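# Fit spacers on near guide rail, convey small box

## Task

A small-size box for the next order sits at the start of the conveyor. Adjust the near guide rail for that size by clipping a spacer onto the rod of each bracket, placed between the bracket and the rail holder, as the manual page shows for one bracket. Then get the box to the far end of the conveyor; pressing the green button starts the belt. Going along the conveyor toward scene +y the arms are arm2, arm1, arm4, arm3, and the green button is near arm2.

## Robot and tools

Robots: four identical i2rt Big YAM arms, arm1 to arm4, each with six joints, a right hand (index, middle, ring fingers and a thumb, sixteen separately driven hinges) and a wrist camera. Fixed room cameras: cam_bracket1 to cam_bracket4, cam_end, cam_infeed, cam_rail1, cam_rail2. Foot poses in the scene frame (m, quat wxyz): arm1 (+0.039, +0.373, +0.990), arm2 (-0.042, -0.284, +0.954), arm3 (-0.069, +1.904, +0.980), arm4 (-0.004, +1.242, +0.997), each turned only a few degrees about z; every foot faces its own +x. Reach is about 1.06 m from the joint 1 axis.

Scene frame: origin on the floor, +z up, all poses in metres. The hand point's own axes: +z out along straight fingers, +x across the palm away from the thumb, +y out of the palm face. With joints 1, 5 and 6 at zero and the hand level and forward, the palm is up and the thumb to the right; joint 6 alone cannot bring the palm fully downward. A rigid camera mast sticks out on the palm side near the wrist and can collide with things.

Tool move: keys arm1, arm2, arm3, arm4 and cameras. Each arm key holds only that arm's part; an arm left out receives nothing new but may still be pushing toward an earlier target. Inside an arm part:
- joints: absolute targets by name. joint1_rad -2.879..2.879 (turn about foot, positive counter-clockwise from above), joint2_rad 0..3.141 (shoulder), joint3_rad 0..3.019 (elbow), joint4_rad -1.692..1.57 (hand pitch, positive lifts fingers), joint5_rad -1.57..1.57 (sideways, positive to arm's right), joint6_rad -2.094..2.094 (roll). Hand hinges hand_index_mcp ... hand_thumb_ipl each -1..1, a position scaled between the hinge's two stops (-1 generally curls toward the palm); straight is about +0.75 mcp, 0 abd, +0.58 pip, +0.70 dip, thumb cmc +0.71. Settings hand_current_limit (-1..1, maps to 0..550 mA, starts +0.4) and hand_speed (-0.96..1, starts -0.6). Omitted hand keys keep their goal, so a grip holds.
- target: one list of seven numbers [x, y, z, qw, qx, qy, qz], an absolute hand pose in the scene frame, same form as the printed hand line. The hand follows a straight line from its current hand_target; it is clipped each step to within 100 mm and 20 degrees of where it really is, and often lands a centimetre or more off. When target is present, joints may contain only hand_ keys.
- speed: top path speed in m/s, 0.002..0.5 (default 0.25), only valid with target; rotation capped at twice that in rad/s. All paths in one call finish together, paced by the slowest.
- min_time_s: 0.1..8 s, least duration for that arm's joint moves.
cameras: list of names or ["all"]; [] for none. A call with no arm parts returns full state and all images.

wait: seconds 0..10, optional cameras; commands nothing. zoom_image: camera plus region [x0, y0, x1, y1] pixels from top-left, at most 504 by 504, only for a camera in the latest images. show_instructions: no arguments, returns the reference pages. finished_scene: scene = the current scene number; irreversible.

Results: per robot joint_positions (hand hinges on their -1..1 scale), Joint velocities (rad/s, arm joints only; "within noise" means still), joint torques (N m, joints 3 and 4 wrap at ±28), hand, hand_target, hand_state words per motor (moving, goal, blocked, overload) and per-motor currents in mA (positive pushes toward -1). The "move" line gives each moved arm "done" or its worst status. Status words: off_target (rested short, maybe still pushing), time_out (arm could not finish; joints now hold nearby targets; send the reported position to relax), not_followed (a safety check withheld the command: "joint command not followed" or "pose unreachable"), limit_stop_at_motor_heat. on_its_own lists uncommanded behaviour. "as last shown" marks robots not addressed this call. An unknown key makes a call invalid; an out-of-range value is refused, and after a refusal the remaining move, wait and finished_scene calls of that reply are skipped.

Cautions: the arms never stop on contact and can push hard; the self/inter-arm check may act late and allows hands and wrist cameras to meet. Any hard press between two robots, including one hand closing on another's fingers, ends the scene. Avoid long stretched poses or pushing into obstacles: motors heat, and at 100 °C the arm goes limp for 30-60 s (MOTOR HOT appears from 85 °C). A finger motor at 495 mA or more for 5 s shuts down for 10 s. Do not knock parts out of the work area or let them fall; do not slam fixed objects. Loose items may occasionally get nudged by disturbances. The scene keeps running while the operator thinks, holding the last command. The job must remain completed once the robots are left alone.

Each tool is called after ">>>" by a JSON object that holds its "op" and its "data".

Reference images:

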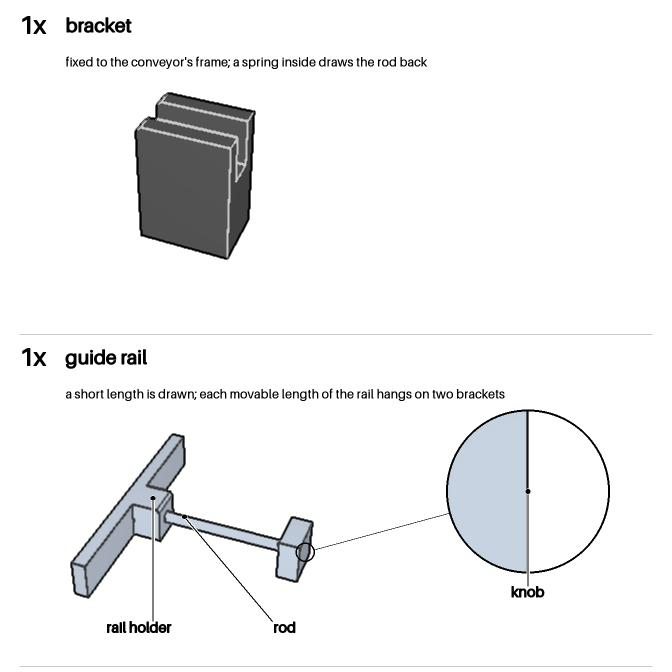

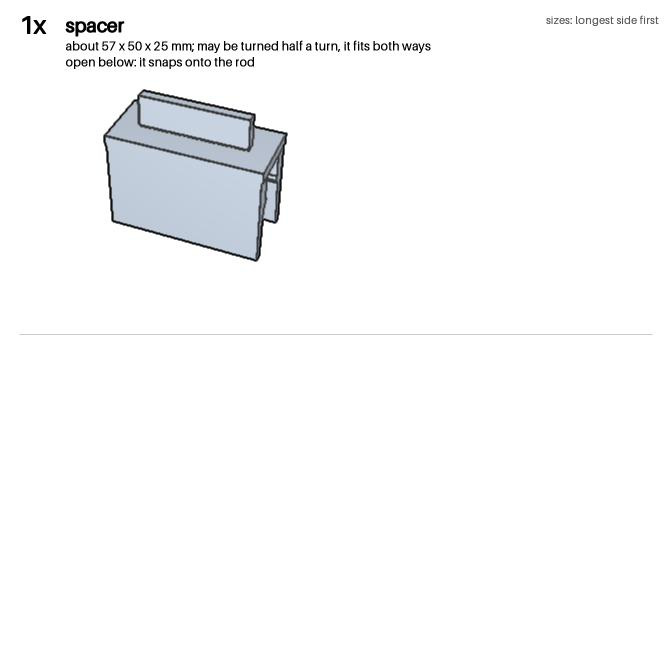

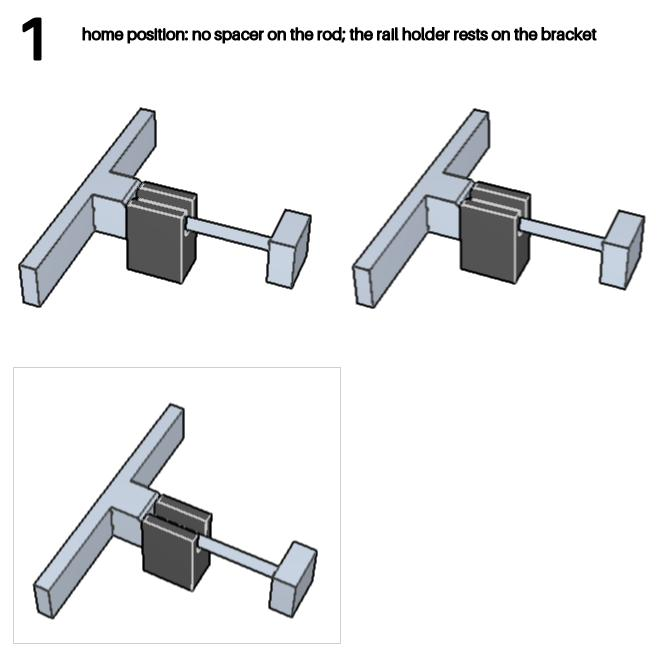

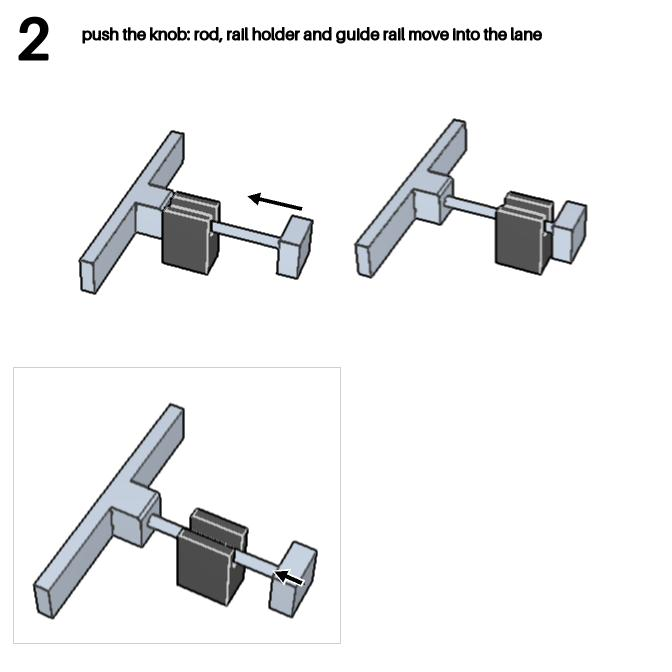

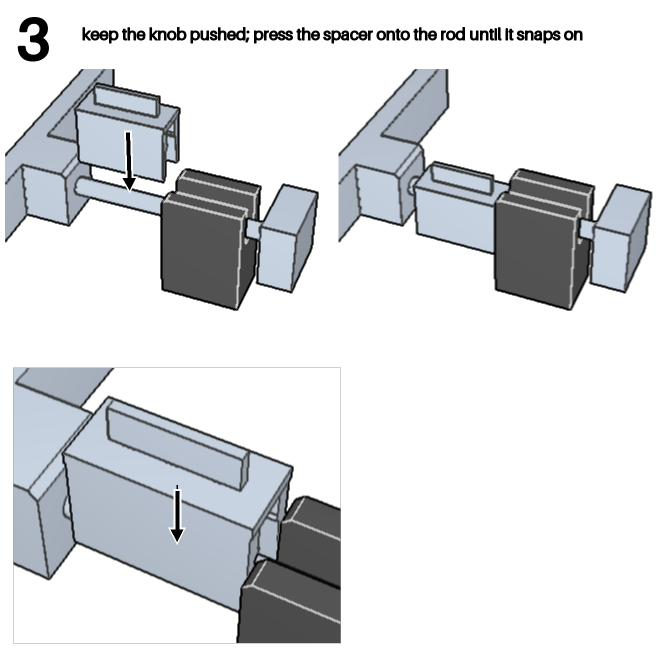

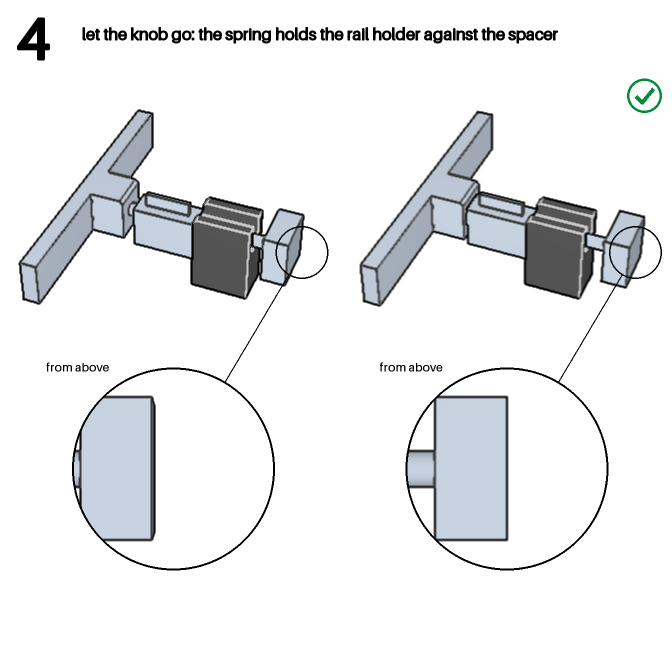

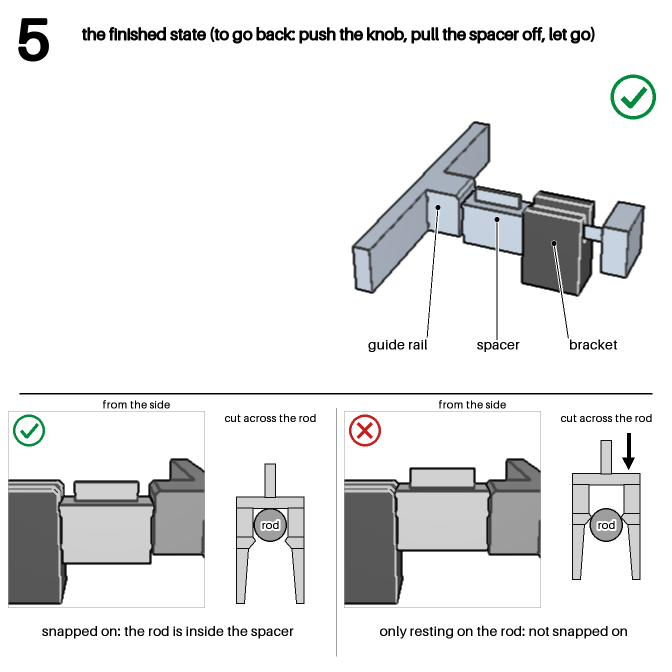

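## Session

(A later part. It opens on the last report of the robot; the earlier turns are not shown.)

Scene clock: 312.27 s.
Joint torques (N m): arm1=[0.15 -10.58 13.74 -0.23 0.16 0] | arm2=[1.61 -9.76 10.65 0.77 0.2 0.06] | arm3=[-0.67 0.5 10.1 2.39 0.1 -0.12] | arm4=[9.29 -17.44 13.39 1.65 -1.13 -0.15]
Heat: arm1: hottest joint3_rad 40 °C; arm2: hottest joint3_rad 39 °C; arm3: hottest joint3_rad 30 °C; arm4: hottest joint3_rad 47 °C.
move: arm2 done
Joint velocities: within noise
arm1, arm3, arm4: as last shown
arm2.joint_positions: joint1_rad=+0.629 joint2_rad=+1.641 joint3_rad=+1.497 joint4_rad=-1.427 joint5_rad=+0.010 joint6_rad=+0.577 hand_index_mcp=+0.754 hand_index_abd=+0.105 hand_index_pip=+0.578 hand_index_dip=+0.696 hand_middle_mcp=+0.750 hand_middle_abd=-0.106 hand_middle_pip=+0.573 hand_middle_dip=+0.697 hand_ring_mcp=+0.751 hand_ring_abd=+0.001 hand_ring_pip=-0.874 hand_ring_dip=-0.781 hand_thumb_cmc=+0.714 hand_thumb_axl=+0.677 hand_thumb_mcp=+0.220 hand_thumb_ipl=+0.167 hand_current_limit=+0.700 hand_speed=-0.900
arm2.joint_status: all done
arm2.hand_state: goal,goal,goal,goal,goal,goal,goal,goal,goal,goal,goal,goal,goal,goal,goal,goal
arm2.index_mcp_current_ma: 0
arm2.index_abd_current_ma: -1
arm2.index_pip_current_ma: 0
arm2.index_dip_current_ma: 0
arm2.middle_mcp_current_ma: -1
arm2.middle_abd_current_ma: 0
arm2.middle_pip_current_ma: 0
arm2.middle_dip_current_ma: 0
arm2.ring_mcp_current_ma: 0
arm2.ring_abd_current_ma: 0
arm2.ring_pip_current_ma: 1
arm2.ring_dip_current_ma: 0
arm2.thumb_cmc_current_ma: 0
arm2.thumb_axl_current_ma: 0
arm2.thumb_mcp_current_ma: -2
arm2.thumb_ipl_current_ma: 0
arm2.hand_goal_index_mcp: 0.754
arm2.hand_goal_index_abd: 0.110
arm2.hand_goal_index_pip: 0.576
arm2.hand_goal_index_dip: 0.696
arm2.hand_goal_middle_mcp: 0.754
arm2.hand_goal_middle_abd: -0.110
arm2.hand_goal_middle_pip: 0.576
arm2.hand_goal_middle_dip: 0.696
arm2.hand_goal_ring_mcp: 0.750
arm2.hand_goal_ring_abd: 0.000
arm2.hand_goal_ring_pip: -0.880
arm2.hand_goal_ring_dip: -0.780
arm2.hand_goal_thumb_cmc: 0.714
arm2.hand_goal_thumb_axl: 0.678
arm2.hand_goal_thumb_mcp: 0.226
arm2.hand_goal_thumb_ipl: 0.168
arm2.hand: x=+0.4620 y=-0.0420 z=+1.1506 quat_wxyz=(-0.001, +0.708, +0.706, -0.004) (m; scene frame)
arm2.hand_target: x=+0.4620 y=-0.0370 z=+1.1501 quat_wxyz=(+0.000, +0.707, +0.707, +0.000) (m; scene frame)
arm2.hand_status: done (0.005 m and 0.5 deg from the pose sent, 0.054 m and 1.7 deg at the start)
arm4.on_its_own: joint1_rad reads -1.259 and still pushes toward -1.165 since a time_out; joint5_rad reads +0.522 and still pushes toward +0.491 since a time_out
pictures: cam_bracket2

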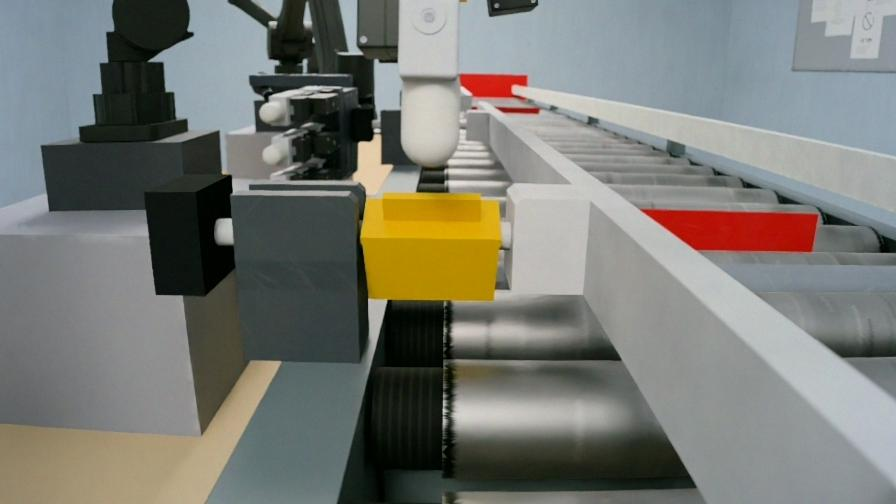

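>>> {"op": "move", "data": {"arm2": {"target": [0.4610, -0.0365, 1.1080, 0, 0.7071, 0.7071, 0], "speed": 0.1}}}

>>> {"op": "move", "data": {"arm2": {"joints": {"hand_index_abd": -0.06, "hand_middle_abd": 0.06}}, "cameras": ["cam_bracket2"]}}

>>> {"op": "zoom_image", "data": {"camera": "cam_bracket2", "region": [320, 60, 580, 320]}}

Scene clock: 313.37 s.
Joint torques (N m): arm1=[-0.26 -10.46 13.79 -0.35 0.18 0.01] | arm2=[2.67 -8.88 10.36 0.59 0.16 0.03] | arm3=[-0.67 0.5 10.1 2.4 0.11 -0.12] | arm4=[9.17 -17.26 13.46 1.61 -1.14 -0.15]
Heat: arm1: hottest joint3_rad 40 °C; arm2: hottest joint3_rad 39 °C; arm3: hottest joint3_rad 30 °C; arm4: hottest joint3_rad 47 °C.
move: arm2 off_target
Joint velocities: within noise
arm1, arm3, arm4: as last shown
arm2.joint_positions: joint1_rad=+0.630 joint2_rad=+1.643 joint3_rad=+1.413 joint4_rad=-1.320 joint5_rad=+0.010 joint6_rad=+0.577 hand_index_mcp=+0.754 hand_index_abd=+0.106 hand_index_pip=+0.578 hand_index_dip=+0.696 hand_middle_mcp=+0.750 hand_middle_abd=-0.106 hand_middle_pip=+0.573 hand_middle_dip=+0.697 hand_ring_mcp=+0.751 hand_ring_abd=+0.001 hand_ring_pip=-0.874 hand_ring_dip=-0.781 hand_thumb_cmc=+0.714 hand_thumb_axl=+0.677 hand_thumb_mcp=+0.220 hand_thumb_ipl=+0.167 hand_current_limit=+0.700 hand_speed=-0.900
arm2.joint_status: not commanded
arm2.hand_state: goal,goal,goal,goal,goal,goal,goal,goal,goal,goal,goal,goal,goal,goal,goal,goal
arm2.index_mcp_current_ma: 0
arm2.index_abd_current_ma: -1
arm2.index_pip_current_ma: 0
arm2.index_dip_current_ma: 0
arm2.middle_mcp_current_ma: -1
arm2.middle_abd_current_ma: 0
arm2.middle_pip_current_ma: 0
arm2.middle_dip_current_ma: 0
arm2.ring_mcp_current_ma: 0
arm2.ring_abd_current_ma: 0
arm2.ring_pip_current_ma: 1
arm2.ring_dip_current_ma: 0
arm2.thumb_cmc_current_ma: 0
arm2.thumb_axl_current_ma: 0
arm2.thumb_mcp_current_ma: -2
arm2.thumb_ipl_current_ma: 0
arm2.hand_goal_index_mcp: 0.754
arm2.hand_goal_index_abd: 0.110
arm2.hand_goal_index_pip: 0.576
arm2.hand_goal_index_dip: 0.696
arm2.hand_goal_middle_mcp: 0.754
arm2.hand_goal_middle_abd: -0.110
arm2.hand_goal_middle_pip: 0.576
arm2.hand_goal_middle_dip: 0.696
arm2.hand_goal_ring_mcp: 0.750
arm2.hand_goal_ring_abd: 0.000
arm2.hand_goal_ring_pip: -0.880
arm2.hand_goal_ring_dip: -0.780
arm2.hand_goal_thumb_cmc: 0.714
arm2.hand_goal_thumb_axl: 0.678
arm2.hand_goal_thumb_mcp: 0.226
arm2.hand_goal_thumb_ipl: 0.168
arm2.hand: x=+0.4611 y=-0.0417 z=+1.1193 quat_wxyz=(+0.001, +0.708, +0.706, +0.006) (m; scene frame)
arm2.hand_target: x=+0.4607 y=-0.0366 z=+1.1080 quat_wxyz=(+0.000, +0.707, +0.707, +0.000) (m; scene frame)
arm2.hand_status: off_target (0.012 m and 0.7 deg from the pose sent, 0.043 m and 0.5 deg at the start)
arm4.on_its_own: joint1_rad reads -1.259 and still pushes toward -1.165 since a time_out; joint5_rad reads +0.522 and still pushes toward +0.491 since a time_out
pictures: none

Scene clock: 314.13 s.
Joint torques (N m): arm1=[0.09 -10.52 13.83 -0.25 0.15 0.03] | arm2=[2.43 -8.53 10.17 0.57 0.15 0.08] | arm3=[-0.62 0.56 10.1 2.4 0.11 -0.12] | arm4=[9.23 -17.2 13.42 1.57 -1.13 -0.15]
Heat: arm1: hottest joint3_rad 40 °C; arm2: hottest joint3_rad 39 °C; arm3: hottest joint3_rad 30 °C; arm4: hottest joint3_rad 47 °C.
move: arm2 off_target
Joint velocities: within noise
arm1, arm3, arm4: as last shown
arm2.joint_positions: joint1_rad=+0.630 joint2_rad=+1.643 joint3_rad=+1.413 joint4_rad=-1.320 joint5_rad=+0.010 joint6_rad=+0.577 hand_index_mcp=+0.754 hand_index_abd=-0.019 hand_index_pip=+0.578 hand_index_dip=+0.696 hand_middle_mcp=+0.750 hand_middle_abd=+0.029 hand_middle_pip=+0.573 hand_middle_dip=+0.697 hand_ring_mcp=+0.751 hand_ring_abd=+0.001 hand_ring_pip=-0.874 hand_ring_dip=-0.781 hand_thumb_cmc=+0.714 hand_thumb_axl=+0.677 hand_thumb_mcp=+0.220 hand_thumb_ipl=+0.167 hand_current_limit=+0.700 hand_speed=-0.900
arm2.joint_status: hand_index_abd off_target (ended at -0.019, target -0.060); hand_middle_abd off_target (ended at +0.029, target +0.060)
arm2.hand_state: goal,blocked,goal,goal,goal,blocked,goal,goal,goal,goal,goal,goal,goal,goal,goal,goal
arm2.index_mcp_current_ma: 0
arm2.index_abd_current_ma: 33
arm2.index_pip_current_ma: 0
arm2.index_dip_current_ma: 0
arm2.middle_mcp_current_ma: -1
arm2.middle_abd_current_ma: -20
arm2.middle_pip_current_ma: 0
arm2.middle_dip_current_ma: 0
arm2.ring_mcp_current_ma: 0
arm2.ring_abd_current_ma: 0
arm2.ring_pip_current_ma: 1
arm2.ring_dip_current_ma: 0
arm2.thumb_cmc_current_ma: 0
arm2.thumb_axl_current_ma: 0
arm2.thumb_mcp_current_ma: -2
arm2.thumb_ipl_current_ma: 0
arm2.hand_goal_index_mcp: 0.754
arm2.hand_goal_index_abd: -0.060
arm2.hand_goal_index_pip: 0.576
arm2.hand_goal_index_dip: 0.696
arm2.hand_goal_middle_mcp: 0.754
arm2.hand_goal_middle_abd: 0.060
arm2.hand_goal_middle_pip: 0.576
arm2.hand_goal_middle_dip: 0.696
arm2.hand_goal_ring_mcp: 0.750
arm2.hand_goal_ring_abd: 0.000
arm2.hand_goal_ring_pip: -0.880
arm2.hand_goal_ring_dip: -0.780
arm2.hand_goal_thumb_cmc: 0.714
arm2.hand_goal_thumb_axl: 0.678
arm2.hand_goal_thumb_mcp: 0.226
arm2.hand_goal_thumb_ipl: 0.168
arm2.hand: x=+0.4611 y=-0.0418 z=+1.1193 quat_wxyz=(+0.001, +0.708, +0.706, +0.006) (m; scene frame)
arm2.hand_target: x=+0.4607 y=-0.0366 z=+1.1080 quat_wxyz=(+0.000, +0.707, +0.707, +0.000) (m; scene frame)
arm2.hand_status: not commanded
arm4.on_its_own: joint1_rad reads -1.259 and still pushes toward -1.165 since a time_out; joint5_rad reads +0.522 and still pushes toward +0.491 since a time_out
pictures: cam_bracket2

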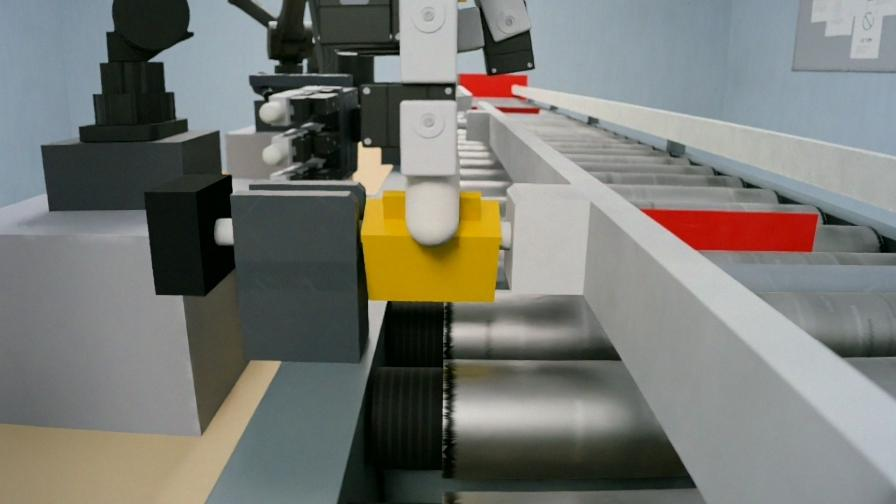

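Scaled by 1.938 from the camera's 896x504 image, which has a finer 1280x720 frame.

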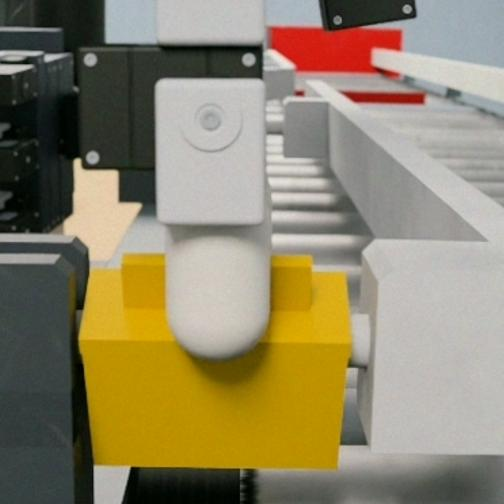

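>>> {"op": "move", "data": {"arm2": {"joints":{"hand_index_abd":0.13,"hand_middle_abd":-0.13}}, "cameras": ["cam_bracket2"]}}

Scene clock: 315.70 s.
Joint torques (N m): arm1=[-0.15 -10.58 13.89 -0.31 0.15 0.02] | arm2=[2.14 -7.71 10.59 0.36 0.17 0.05] | arm3=[-0.62 0.5 10.11 2.39 0.11 -0.13] | arm4=[9.23 -17.26 13.42 1.59 -1.13 -0.15]
Heat: arm1: hottest joint3_rad 40 °C; arm2: hottest joint3_rad 38 °C; arm3: hottest joint3_rad 30 °C; arm4: hottest joint3_rad 47 °C.
move: arm2 done
Joint velocities: within noise
arm1, arm3, arm4: as last shown
arm2.joint_positions: joint1_rad=+0.630 joint2_rad=+1.643 joint3_rad=+1.413 joint4_rad=-1.320 joint5_rad=+0.010 joint6_rad=+0.577 hand_index_mcp=+0.754 hand_index_abd=+0.125 hand_index_pip=+0.578 hand_index_dip=+0.696 hand_middle_mcp=+0.750 hand_middle_abd=-0.126 hand_middle_pip=+0.573 hand_middle_dip=+0.697 hand_ring_mcp=+0.751 hand_ring_abd=+0.001 hand_ring_pip=-0.874 hand_ring_dip=-0.781 hand_thumb_cmc=+0.714 hand_thumb_axl=+0.677 hand_thumb_mcp=+0.220 hand_thumb_ipl=+0.167 hand_current_limit=+0.700 hand_speed=-0.900
arm2.joint_status: all done
arm2.hand_state: goal,goal,goal,goal,goal,goal,goal,goal,goal,goal,goal,goal,goal,goal,goal,goal
arm2.index_mcp_current_ma: 0
arm2.index_abd_current_ma: -1
arm2.index_pip_current_ma: 0
arm2.index_dip_current_ma: 0
arm2.middle_mcp_current_ma: -1
arm2.middle_abd_current_ma: 1
arm2.middle_pip_current_ma: 0
arm2.middle_dip_current_ma: 0
arm2.ring_mcp_current_ma: 0
arm2.ring_abd_current_ma: 0
arm2.ring_pip_current_ma: 1
arm2.ring_dip_current_ma: 0
arm2.thumb_cmc_current_ma: 0
arm2.thumb_axl_current_ma: 0
arm2.thumb_mcp_current_ma: -2
arm2.thumb_ipl_current_ma: 0
arm2.hand_goal_index_mcp: 0.754
arm2.hand_goal_index_abd: 0.130
arm2.hand_goal_index_pip: 0.576
arm2.hand_goal_index_dip: 0.696
arm2.hand_goal_middle_mcp: 0.754
arm2.hand_goal_middle_abd: -0.130
arm2.hand_goal_middle_pip: 0.576
arm2.hand_goal_middle_dip: 0.696
arm2.hand_goal_ring_mcp: 0.750
arm2.hand_goal_ring_abd: 0.000
arm2.hand_goal_ring_pip: -0.880
arm2.hand_goal_ring_dip: -0.780
arm2.hand_goal_thumb_cmc: 0.714
arm2.hand_goal_thumb_axl: 0.678
arm2.hand_goal_thumb_mcp: 0.226
arm2.hand_goal_thumb_ipl: 0.168
arm2.hand: x=+0.4611 y=-0.0418 z=+1.1193 quat_wxyz=(+0.001, +0.708, +0.706, +0.006) (m; scene frame)
arm2.hand_target: x=+0.4607 y=-0.0366 z=+1.1080 quat_wxyz=(+0.000, +0.707, +0.707, +0.000) (m; scene frame)
arm2.hand_status: not commanded
arm4.on_its_own: joint1_rad reads -1.259 and still pushes toward -1.165 since a time_out; joint5_rad reads +0.522 and still pushes toward +0.491 since a time_out
pictures: cam_bracket2

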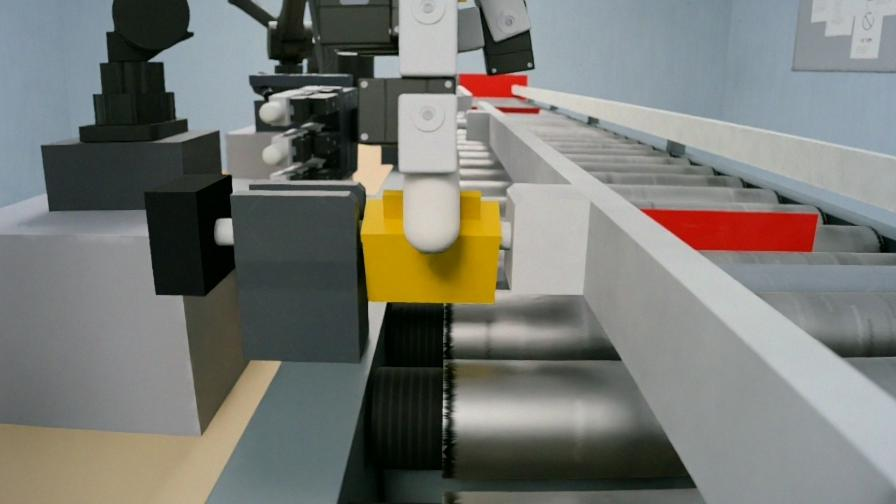

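>>> {"op": "move", "data": {"arm2": {"target":[0.4607,-0.0366,1.090,0,0.7071,0.7071,0],"speed":0.06}, "cameras": ["cam_bracket2"]}}

>>> {"op": "zoom_image", "data": {"camera": "cam_bracket2", "region": [300, 120, 600, 340]}}

Scene clock: 316.73 s.
Joint torques (N m): arm1=[-0.03 -10.52 13.75 -0.21 0.14 0.03] | arm2=[1.96 -8.59 10.13 0.75 0.08 -0.04] | arm3=[-0.62 0.5 10.1 2.4 0.1 -0.12] | arm4=[9.29 -17.38 13.42 1.61 -1.13 -0.15]
Heat: arm1: hottest joint3_rad 40 °C; arm2: hottest joint3_rad 38 °C; arm3: hottest joint3_rad 30 °C; arm4: hottest joint3_rad 47 °C.
move: arm2 off_target
Joint velocities: within noise
arm1.joint_positions: joint1_rad=+0.426 joint2_rad=+1.393 joint3_rad=+1.504 joint4_rad=-1.689 joint5_rad=-0.005 joint6_rad=+0.512 hand_index_mcp=+0.748 hand_index_abd=-0.008 hand_index_pip=+0.574 hand_index_dip=+0.696 hand_middle_mcp=+0.753 hand_middle_abd=+0.012 hand_middle_pip=+0.576 hand_middle_dip=+0.696 hand_ring_mcp=+0.749 hand_ring_abd=+0.001 hand_ring_pip=-0.884 hand_ring_dip=-0.780 hand_thumb_cmc=+0.713 hand_thumb_axl=+0.677 hand_thumb_mcp=+0.223 hand_thumb_ipl=+0.168 hand_current_limit=+0.700 hand_speed=-0.600
arm1.joint_status: not commanded
arm1.hand_state: goal,blocked,goal,goal,goal,blocked,goal,goal,goal,goal,goal,goal,goal,goal,goal,goal
arm1.index_mcp_current_ma: -1
arm1.index_abd_current_ma: 225
arm1.index_pip_current_ma: 0
arm1.index_dip_current_ma: 0
arm1.middle_mcp_current_ma: 0
arm1.middle_abd_current_ma: -214
arm1.middle_pip_current_ma: 0
arm1.middle_dip_current_ma: 0
arm1.ring_mcp_current_ma: 0
arm1.ring_abd_current_ma: 0
arm1.ring_pip_current_ma: 1
arm1.ring_dip_current_ma: 0
arm1.thumb_cmc_current_ma: 0
arm1.thumb_axl_current_ma: 0
arm1.thumb_mcp_current_ma: 0
arm1.thumb_ipl_current_ma: 0
arm1.hand_goal_index_mcp: 0.754
arm1.hand_goal_index_abd: -0.150
arm1.hand_goal_index_pip: 0.576
arm1.hand_goal_index_dip: 0.696
arm1.hand_goal_middle_mcp: 0.754
arm1.hand_goal_middle_abd: 0.150
arm1.hand_goal_middle_pip: 0.576
arm1.hand_goal_middle_dip: 0.696
arm1.hand_goal_ring_mcp: 0.750
arm1.hand_goal_ring_abd: 0.000
arm1.hand_goal_ring_pip: -0.890
arm1.hand_goal_ring_dip: -0.780
arm1.hand_goal_thumb_cmc: 0.714
arm1.hand_goal_thumb_axl: 0.678
arm1.hand_goal_thumb_mcp: 0.226
arm1.hand_goal_thumb_ipl: 0.168
arm1.hand: x=+0.4720 y=+0.5491 z=+1.2986 quat_wxyz=(-0.001, +0.707, +0.707, -0.005) (m; scene frame)
arm1.hand_target: x=+0.4792 y=+0.5526 z=+1.3195 quat_wxyz=(+0.006, +0.707, +0.707, +0.014) (m; scene frame)
arm1.hand_status: not commanded
arm2.joint_positions: joint1_rad=+0.630 joint2_rad=+1.654 joint3_rad=+1.381 joint4_rad=-1.275 joint5_rad=+0.010 joint6_rad=+0.577 hand_index_mcp=+0.754 hand_index_abd=+0.125 hand_index_pip=+0.578 hand_index_dip=+0.696 hand_middle_mcp=+0.750 hand_middle_abd=-0.126 hand_middle_pip=+0.573 hand_middle_dip=+0.697 hand_ring_mcp=+0.751 hand_ring_abd=+0.001 hand_ring_pip=-0.874 hand_ring_dip=-0.781 hand_thumb_cmc=+0.714 hand_thumb_axl=+0.677 hand_thumb_mcp=+0.220 hand_thumb_ipl=+0.167 hand_current_limit=+0.700 hand_speed=-0.900
arm2.joint_status: not commanded
arm2.hand_state: goal,goal,goal,goal,goal,goal,goal,goal,goal,goal,goal,goal,goal,goal,goal,goal
arm2.index_mcp_current_ma: 0
arm2.index_abd_current_ma: -1
arm2.index_pip_current_ma: 0
arm2.index_dip_current_ma: 0
arm2.middle_mcp_current_ma: -1
arm2.middle_abd_current_ma: 1
arm2.middle_pip_current_ma: 0
arm2.middle_dip_current_ma: 0
arm2.ring_mcp_current_ma: 0
arm2.ring_abd_current_ma: 0
arm2.ring_pip_current_ma: 1
arm2.ring_dip_current_ma: 0
arm2.thumb_cmc_current_ma: 0
arm2.thumb_axl_current_ma: 0
arm2.thumb_mcp_current_ma: -2
arm2.thumb_ipl_current_ma: 0
arm2.hand_goal_index_mcp: 0.754
arm2.hand_goal_index_abd: 0.130
arm2.hand_goal_index_pip: 0.576
arm2.hand_goal_index_dip: 0.696
arm2.hand_goal_middle_mcp: 0.754
arm2.hand_goal_middle_abd: -0.130
arm2.hand_goal_middle_pip: 0.576
arm2.hand_goal_middle_dip: 0.696
arm2.hand_goal_ring_mcp: 0.750
arm2.hand_goal_ring_abd: 0.000
arm2.hand_goal_ring_pip: -0.880
arm2.hand_goal_ring_dip: -0.780
arm2.hand_goal_thumb_cmc: 0.714
arm2.hand_goal_thumb_axl: 0.678
arm2.hand_goal_thumb_mcp: 0.226
arm2.hand_goal_thumb_ipl: 0.168
arm2.hand: x=+0.4614 y=-0.0414 z=+1.1024 quat_wxyz=(+0.001, +0.708, +0.706, +0.007) (m; scene frame)
arm2.hand_target: x=+0.4604 y=-0.0367 z=+1.0901 quat_wxyz=(+0.000, +0.707, +0.707, +0.000) (m; scene frame)
arm2.hand_status: off_target (0.013 m and 0.9 deg from the pose sent, 0.030 m and 0.7 deg at the start)
arm3.joint_positions: joint1_rad=+0.019 joint2_rad=+0.621 joint3_rad=+1.445 joint4_rad=-1.172 joint5_rad=+0.010 joint6_rad=+1.142 hand_index_mcp=+0.755 hand_index_abd=+0.001 hand_index_pip=+0.577 hand_index_dip=+0.696 hand_middle_mcp=+0.755 hand_middle_abd=+0.001 hand_middle_pip=+0.577 hand_middle_dip=+0.696 hand_ring_mcp=+0.755 hand_ring_abd=+0.001 hand_ring_pip=+0.577 hand_ring_dip=+0.696 hand_thumb_cmc=+0.715 hand_thumb_axl=+0.677 hand_thumb_mcp=+0.226 hand_thumb_ipl=+0.168 hand_current_limit=+0.400 hand_speed=-0.600
arm3.joint_status: not commanded
arm3.hand_state: goal,goal,goal,goal,goal,goal,goal,goal,goal,goal,goal,goal,goal,goal,goal,goal
arm3.index_mcp_current_ma: 1
arm3.index_abd_current_ma: 1
arm3.index_pip_current_ma: 1
arm3.index_dip_current_ma: 0
arm3.middle_mcp_current_ma: 1
arm3.middle_abd_current_ma: 1
arm3.middle_pip_current_ma: 1
arm3.middle_dip_current_ma: 0
arm3.ring_mcp_current_ma: 1
arm3.ring_abd_current_ma: 1
arm3.ring_pip_current_ma: 1
arm3.ring_dip_current_ma: 0
arm3.thumb_cmc_current_ma: 1
arm3.thumb_axl_current_ma: -1
arm3.thumb_mcp_current_ma: 0
arm3.thumb_ipl_current_ma: 0
arm3.hand_goal_index_mcp: 0.754
arm3.hand_goal_index_abd: 0.000
arm3.hand_goal_index_pip: 0.576
arm3.hand_goal_index_dip: 0.696
arm3.hand_goal_middle_mcp: 0.754
arm3.hand_goal_middle_abd: 0.000
arm3.hand_goal_middle_pip: 0.576
arm3.hand_goal_middle_dip: 0.696
arm3.hand_goal_ring_mcp: 0.754
arm3.hand_goal_ring_abd: 0.000
arm3.hand_goal_ring_pip: 0.576
arm3.hand_goal_ring_dip: 0.696
arm3.hand_goal_thumb_cmc: 0.714
arm3.hand_goal_thumb_axl: 0.678
arm3.hand_goal_thumb_mcp: 0.226
arm3.hand_goal_thumb_ipl: 0.168
arm3.hand: x=+0.1747 y=+1.8084 z=+1.5973 quat_wxyz=(+0.136, +0.802, +0.159, +0.560) (m; scene frame)
arm3.hand_target: x=+0.1704 y=+1.8085 z=+1.6097 quat_wxyz=(+0.138, +0.794, +0.157, +0.571) (m; scene frame)
arm3.hand_status: not commanded
arm4.joint_positions: joint1_rad=-1.259 joint2_rad=+2.492 joint3_rad=+1.577 joint4_rad=+0.861 joint5_rad=+0.522 joint6_rad=+1.567 hand_index_mcp=+0.725 hand_index_abd=-0.039 hand_index_pip=+0.565 hand_index_dip=+0.695 hand_middle_mcp=+0.755 hand_middle_abd=+0.003 hand_middle_pip=+0.577 hand_middle_dip=+0.696 hand_ring_mcp=+0.755 hand_ring_abd=+0.003 hand_ring_pip=+0.577 hand_ring_dip=+0.696 hand_thumb_cmc=+0.715 hand_thumb_axl=+0.677 hand_thumb_mcp=+0.226 hand_thumb_ipl=+0.168 hand_current_limit=+0.400 hand_speed=-0.600
arm4.joint_status: not commanded
arm4.hand_state: blocked,blocked,goal,goal,goal,goal,goal,goal,goal,goal,goal,goal,goal,goal,goal,goal
arm4.index_mcp_current_ma: -95
arm4.index_abd_current_ma: -108
arm4.index_pip_current_ma: -28
arm4.index_dip_current_ma: -2
arm4.middle_mcp_current_ma: 2
arm4.middle_abd_current_ma: 5
arm4.middle_pip_current_ma: 1
arm4.middle_dip_current_ma: 0
arm4.ring_mcp_current_ma: 2
arm4.ring_abd_current_ma: 6
arm4.ring_pip_current_ma: 1
arm4.ring_dip_current_ma: 0
arm4.thumb_cmc_current_ma: 1
arm4.thumb_axl_current_ma: -1
arm4.thumb_mcp_current_ma: 0
arm4.thumb_ipl_current_ma: -1
arm4.hand_goal_index_mcp: 0.754
arm4.hand_goal_index_abd: 0.000
arm4.hand_goal_index_pip: 0.576
arm4.hand_goal_index_dip: 0.696
arm4.hand_goal_middle_mcp: 0.754
arm4.hand_goal_middle_abd: 0.000
arm4.hand_goal_middle_pip: 0.576
arm4.hand_goal_middle_dip: 0.696
arm4.hand_goal_ring_mcp: 0.754
arm4.hand_goal_ring_abd: 0.000
arm4.hand_goal_ring_pip: 0.576
arm4.hand_goal_ring_dip: 0.696
arm4.hand_goal_thumb_cmc: 0.714
arm4.hand_goal_thumb_axl: 0.678
arm4.hand_goal_thumb_mcp: 0.226
arm4.hand_goal_thumb_ipl: 0.168
arm4.on_its_own: joint1_rad reads -1.259 and still pushes toward -1.165 since a time_out; joint5_rad reads +0.522 and still pushes toward +0.491 since a time_out
arm4.hand: x=+0.1476 y=+0.4622 z=+0.9693 quat_wxyz=(+0.522, +0.483, -0.539, +0.451) (m; scene frame)
arm4.hand_target: x=+0.2366 y=+0.4557 z=+0.9906 quat_wxyz=(+0.499, +0.502, -0.502, +0.497) (m; scene frame)
arm4.hand_status: not commanded
pictures: cam_bracket2

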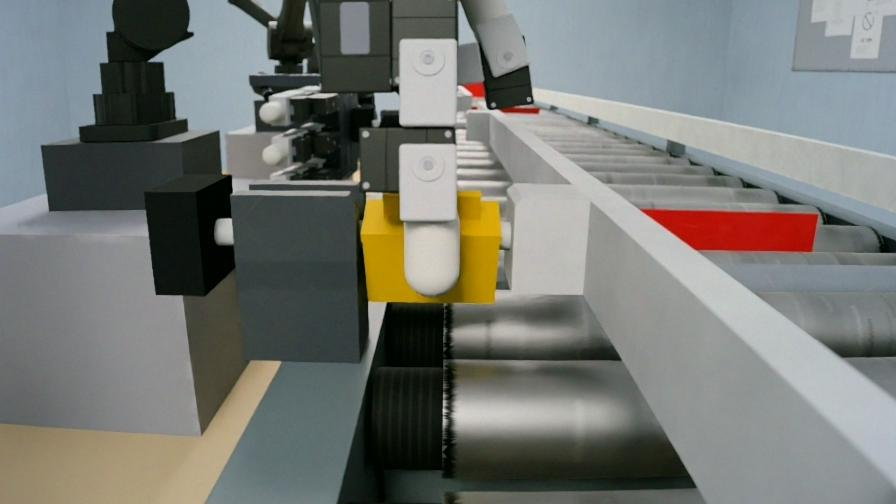

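Scaled by 1.680 from the camera's 896x504 image, which has a finer 1280x720 frame.

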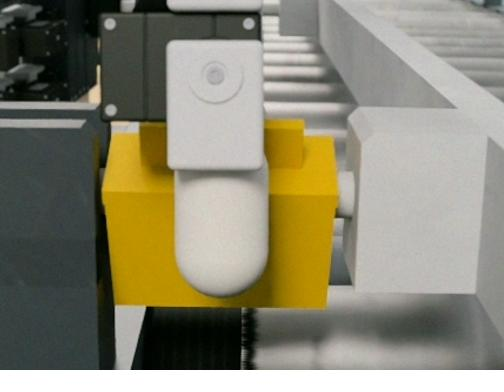

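>>> {"op": "move", "data": {"arm2": {"joints":{"hand_index_abd":-0.10,"hand_middle_abd":0.10}}, "cameras": ["cam_bracket2"]}}

>>> {"op": "zoom_image", "data": {"camera": "cam_bracket2", "region": [300, 120, 600, 340]}}

Scene clock: 317.77 s.
Joint torques (N m): arm1=[-0.15 -10.46 13.76 -0.18 0.16 -0.01] | arm2=[2.78 -8.64 10.03 0.58 0.12 0.05] | arm3=[-0.67 0.56 10.1 2.39 0.1 -0.12] | arm4=[9.17 -17.26 13.45 1.61 -1.15 -0.16]
Heat: arm1: hottest joint3_rad 40 °C; arm2: hottest joint3_rad 38 °C; arm3: hottest joint3_rad 30 °C; arm4: hottest joint3_rad 47 °C.
move: arm2 off_target
Joint velocities: arm1=[within noise] | arm2=[within noise] | arm3=[0.005 -0.005 -0.007 -0.002 0.022 -0.154] | arm4=[within noise]
arm1, arm3, arm4: as last shown
arm2.joint_positions: joint1_rad=+0.630 joint2_rad=+1.654 joint3_rad=+1.381 joint4_rad=-1.275 joint5_rad=+0.011 joint6_rad=+0.577 hand_index_mcp=+0.754 hand_index_abd=+0.018 hand_index_pip=+0.578 hand_index_dip=+0.696 hand_middle_mcp=+0.750 hand_middle_abd=-0.016 hand_middle_pip=+0.573 hand_middle_dip=+0.697 hand_ring_mcp=+0.751 hand_ring_abd=+0.001 hand_ring_pip=-0.874 hand_ring_dip=-0.781 hand_thumb_cmc=+0.714 hand_thumb_axl=+0.677 hand_thumb_mcp=+0.220 hand_thumb_ipl=+0.167 hand_current_limit=+0.700 hand_speed=-0.900
arm2.joint_status: hand_index_abd off_target (ended at +0.018, target -0.100); hand_middle_abd off_target (ended at -0.016, target +0.100)
arm2.hand_state: goal,blocked,goal,goal,goal,blocked,goal,goal,goal,goal,goal,goal,goal,goal,goal,goal
arm2.index_mcp_current_ma: 0
arm2.index_abd_current_ma: 205
arm2.index_pip_current_ma: 0
arm2.index_dip_current_ma: 0
arm2.middle_mcp_current_ma: -1
arm2.middle_abd_current_ma: -200
arm2.middle_pip_current_ma: 0
arm2.middle_dip_current_ma: 0
arm2.ring_mcp_current_ma: 0
arm2.ring_abd_current_ma: 0
arm2.ring_pip_current_ma: 1
arm2.ring_dip_current_ma: 0
arm2.thumb_cmc_current_ma: 0
arm2.thumb_axl_current_ma: 0
arm2.thumb_mcp_current_ma: -2
arm2.thumb_ipl_current_ma: 0
arm2.hand_goal_index_mcp: 0.754
arm2.hand_goal_index_abd: -0.100
arm2.hand_goal_index_pip: 0.576
arm2.hand_goal_index_dip: 0.696
arm2.hand_goal_middle_mcp: 0.754
arm2.hand_goal_middle_abd: 0.100
arm2.hand_goal_middle_pip: 0.576
arm2.hand_goal_middle_dip: 0.696
arm2.hand_goal_ring_mcp: 0.750
arm2.hand_goal_ring_abd: 0.000
arm2.hand_goal_ring_pip: -0.880
arm2.hand_goal_ring_dip: -0.780
arm2.hand_goal_thumb_cmc: 0.714
arm2.hand_goal_thumb_axl: 0.678
arm2.hand_goal_thumb_mcp: 0.226
arm2.hand_goal_thumb_ipl: 0.168
arm2.hand: x=+0.4614 y=-0.0414 z=+1.1025 quat_wxyz=(+0.001, +0.708, +0.706, +0.007) (m; scene frame)
arm2.hand_target: x=+0.4604 y=-0.0368 z=+1.0901 quat_wxyz=(+0.000, +0.707, +0.707, +0.000) (m; scene frame)
arm2.hand_status: not commanded
arm4.on_its_own: joint1_rad reads -1.259 and still pushes toward -1.165 since a time_out; joint5_rad reads +0.522 and still pushes toward +0.491 since a time_out
pictures: cam_bracket2

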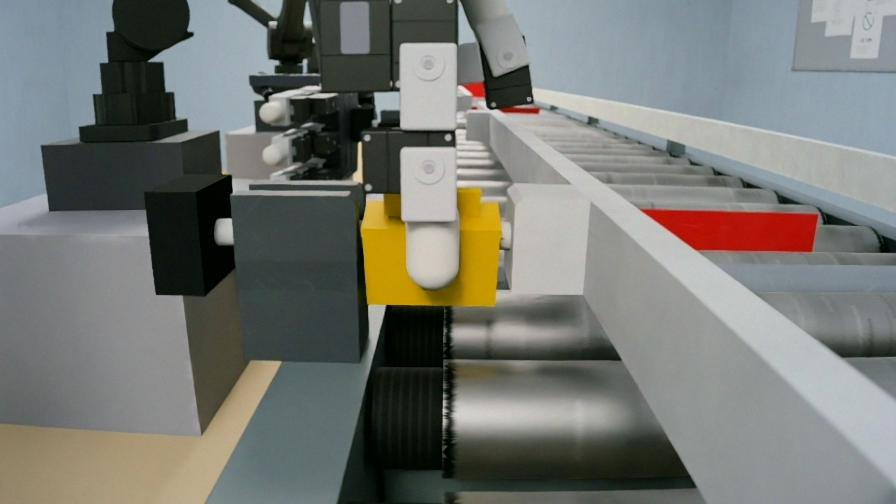

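Scaled by 1.680 from the camera's 896x504 image, which has a finer 1280x720 frame.

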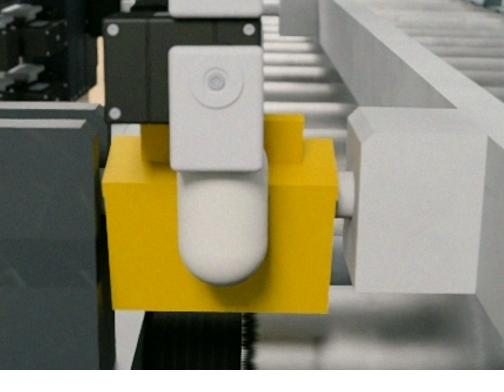

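>>> {"op": "move", "data": {"arm2": {"joints":{"hand_index_abd":-0.2,"hand_middle_abd":0.2}}, "cameras": ["cam_bracket2"]}}

>>> {"op": "zoom_image", "data": {"camera": "cam_bracket2", "region": [300, 120, 600, 340]}}

Scene clock: 318.37 s.
Joint torques (N m): arm1=[0.09 -10.29 13.81 -0.27 0.15 0.01] | arm2=[3.19 -8.18 9.8 0.72 0.14 -0.01] | arm3=[-0.62 0.5 10.1 2.4 0.11 -0.12] | arm4=[9.17 -17.26 13.38 1.59 -1.14 -0.15]
Heat: arm1: hottest joint3_rad 40 °C; arm2: hottest joint3_rad 38 °C; arm3: hottest joint3_rad 30 °C; arm4: hottest joint3_rad 47 °C.
move: arm2 off_target
Joint velocities: within noise
arm1, arm3, arm4: as last shown
arm2.joint_positions: joint1_rad=+0.630 joint2_rad=+1.654 joint3_rad=+1.381 joint4_rad=-1.275 joint5_rad=+0.011 joint6_rad=+0.577 hand_index_mcp=+0.754 hand_index_abd=+0.011 hand_index_pip=+0.578 hand_index_dip=+0.696 hand_middle_mcp=+0.750 hand_middle_abd=-0.013 hand_middle_pip=+0.573 hand_middle_dip=+0.697 hand_ring_mcp=+0.751 hand_ring_abd=+0.001 hand_ring_pip=-0.874 hand_ring_dip=-0.781 hand_thumb_cmc=+0.714 hand_thumb_axl=+0.677 hand_thumb_mcp=+0.220 hand_thumb_ipl=+0.167 hand_current_limit=+0.700 hand_speed=-0.900
arm2.joint_status: hand_index_abd off_target (ended at +0.011, target -0.200); hand_middle_abd off_target (ended at -0.013, target +0.200)
arm2.hand_state: goal,blocked,goal,goal,goal,blocked,goal,goal,goal,goal,goal,goal,goal,goal,goal,goal
arm2.index_mcp_current_ma: 0
arm2.index_abd_current_ma: 467
arm2.index_pip_current_ma: 0
arm2.index_dip_current_ma: 0
arm2.middle_mcp_current_ma: -1
arm2.middle_abd_current_ma: -467
arm2.middle_pip_current_ma: 0
arm2.middle_dip_current_ma: 0
arm2.ring_mcp_current_ma: 0
arm2.ring_abd_current_ma: 0
arm2.ring_pip_current_ma: 1
arm2.ring_dip_current_ma: 0
arm2.thumb_cmc_current_ma: 0
arm2.thumb_axl_current_ma: 0
arm2.thumb_mcp_current_ma: -2
arm2.thumb_ipl_current_ma: 0
arm2.hand_goal_index_mcp: 0.754
arm2.hand_goal_index_abd: -0.200
arm2.hand_goal_index_pip: 0.576
arm2.hand_goal_index_dip: 0.696
arm2.hand_goal_middle_mcp: 0.754
arm2.hand_goal_middle_abd: 0.200
arm2.hand_goal_middle_pip: 0.576
arm2.hand_goal_middle_dip: 0.696
arm2.hand_goal_ring_mcp: 0.750
arm2.hand_goal_ring_abd: 0.000
arm2.hand_goal_ring_pip: -0.880
arm2.hand_goal_ring_dip: -0.780
arm2.hand_goal_thumb_cmc: 0.714
arm2.hand_goal_thumb_axl: 0.678
arm2.hand_goal_thumb_mcp: 0.226
arm2.hand_goal_thumb_ipl: 0.168
arm2.hand: x=+0.4615 y=-0.0415 z=+1.1025 quat_wxyz=(+0.002, +0.708, +0.706, +0.007) (m; scene frame)
arm2.hand_target: x=+0.4604 y=-0.0368 z=+1.0901 quat_wxyz=(+0.000, +0.707, +0.707, +0.000) (m; scene frame)
arm2.hand_status: not commanded
arm4.on_its_own: joint1_rad reads -1.259 and still pushes toward -1.165 since a time_out; joint5_rad reads +0.522 and still pushes toward +0.491 since a time_out
pictures: cam_bracket2

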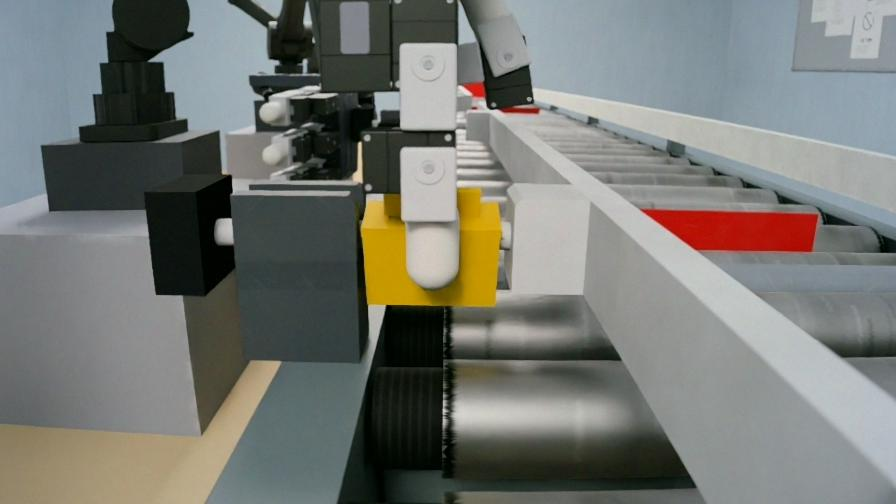

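Scaled by 1.680 from the camera's 896x504 image, which has a finer 1280x720 frame.

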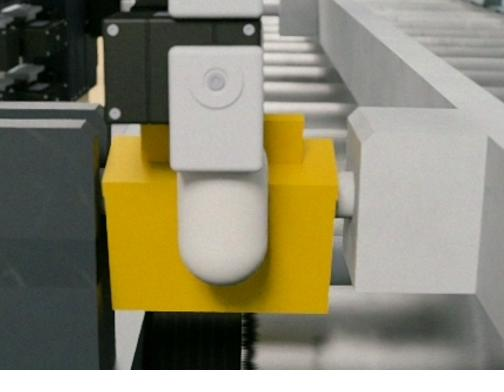

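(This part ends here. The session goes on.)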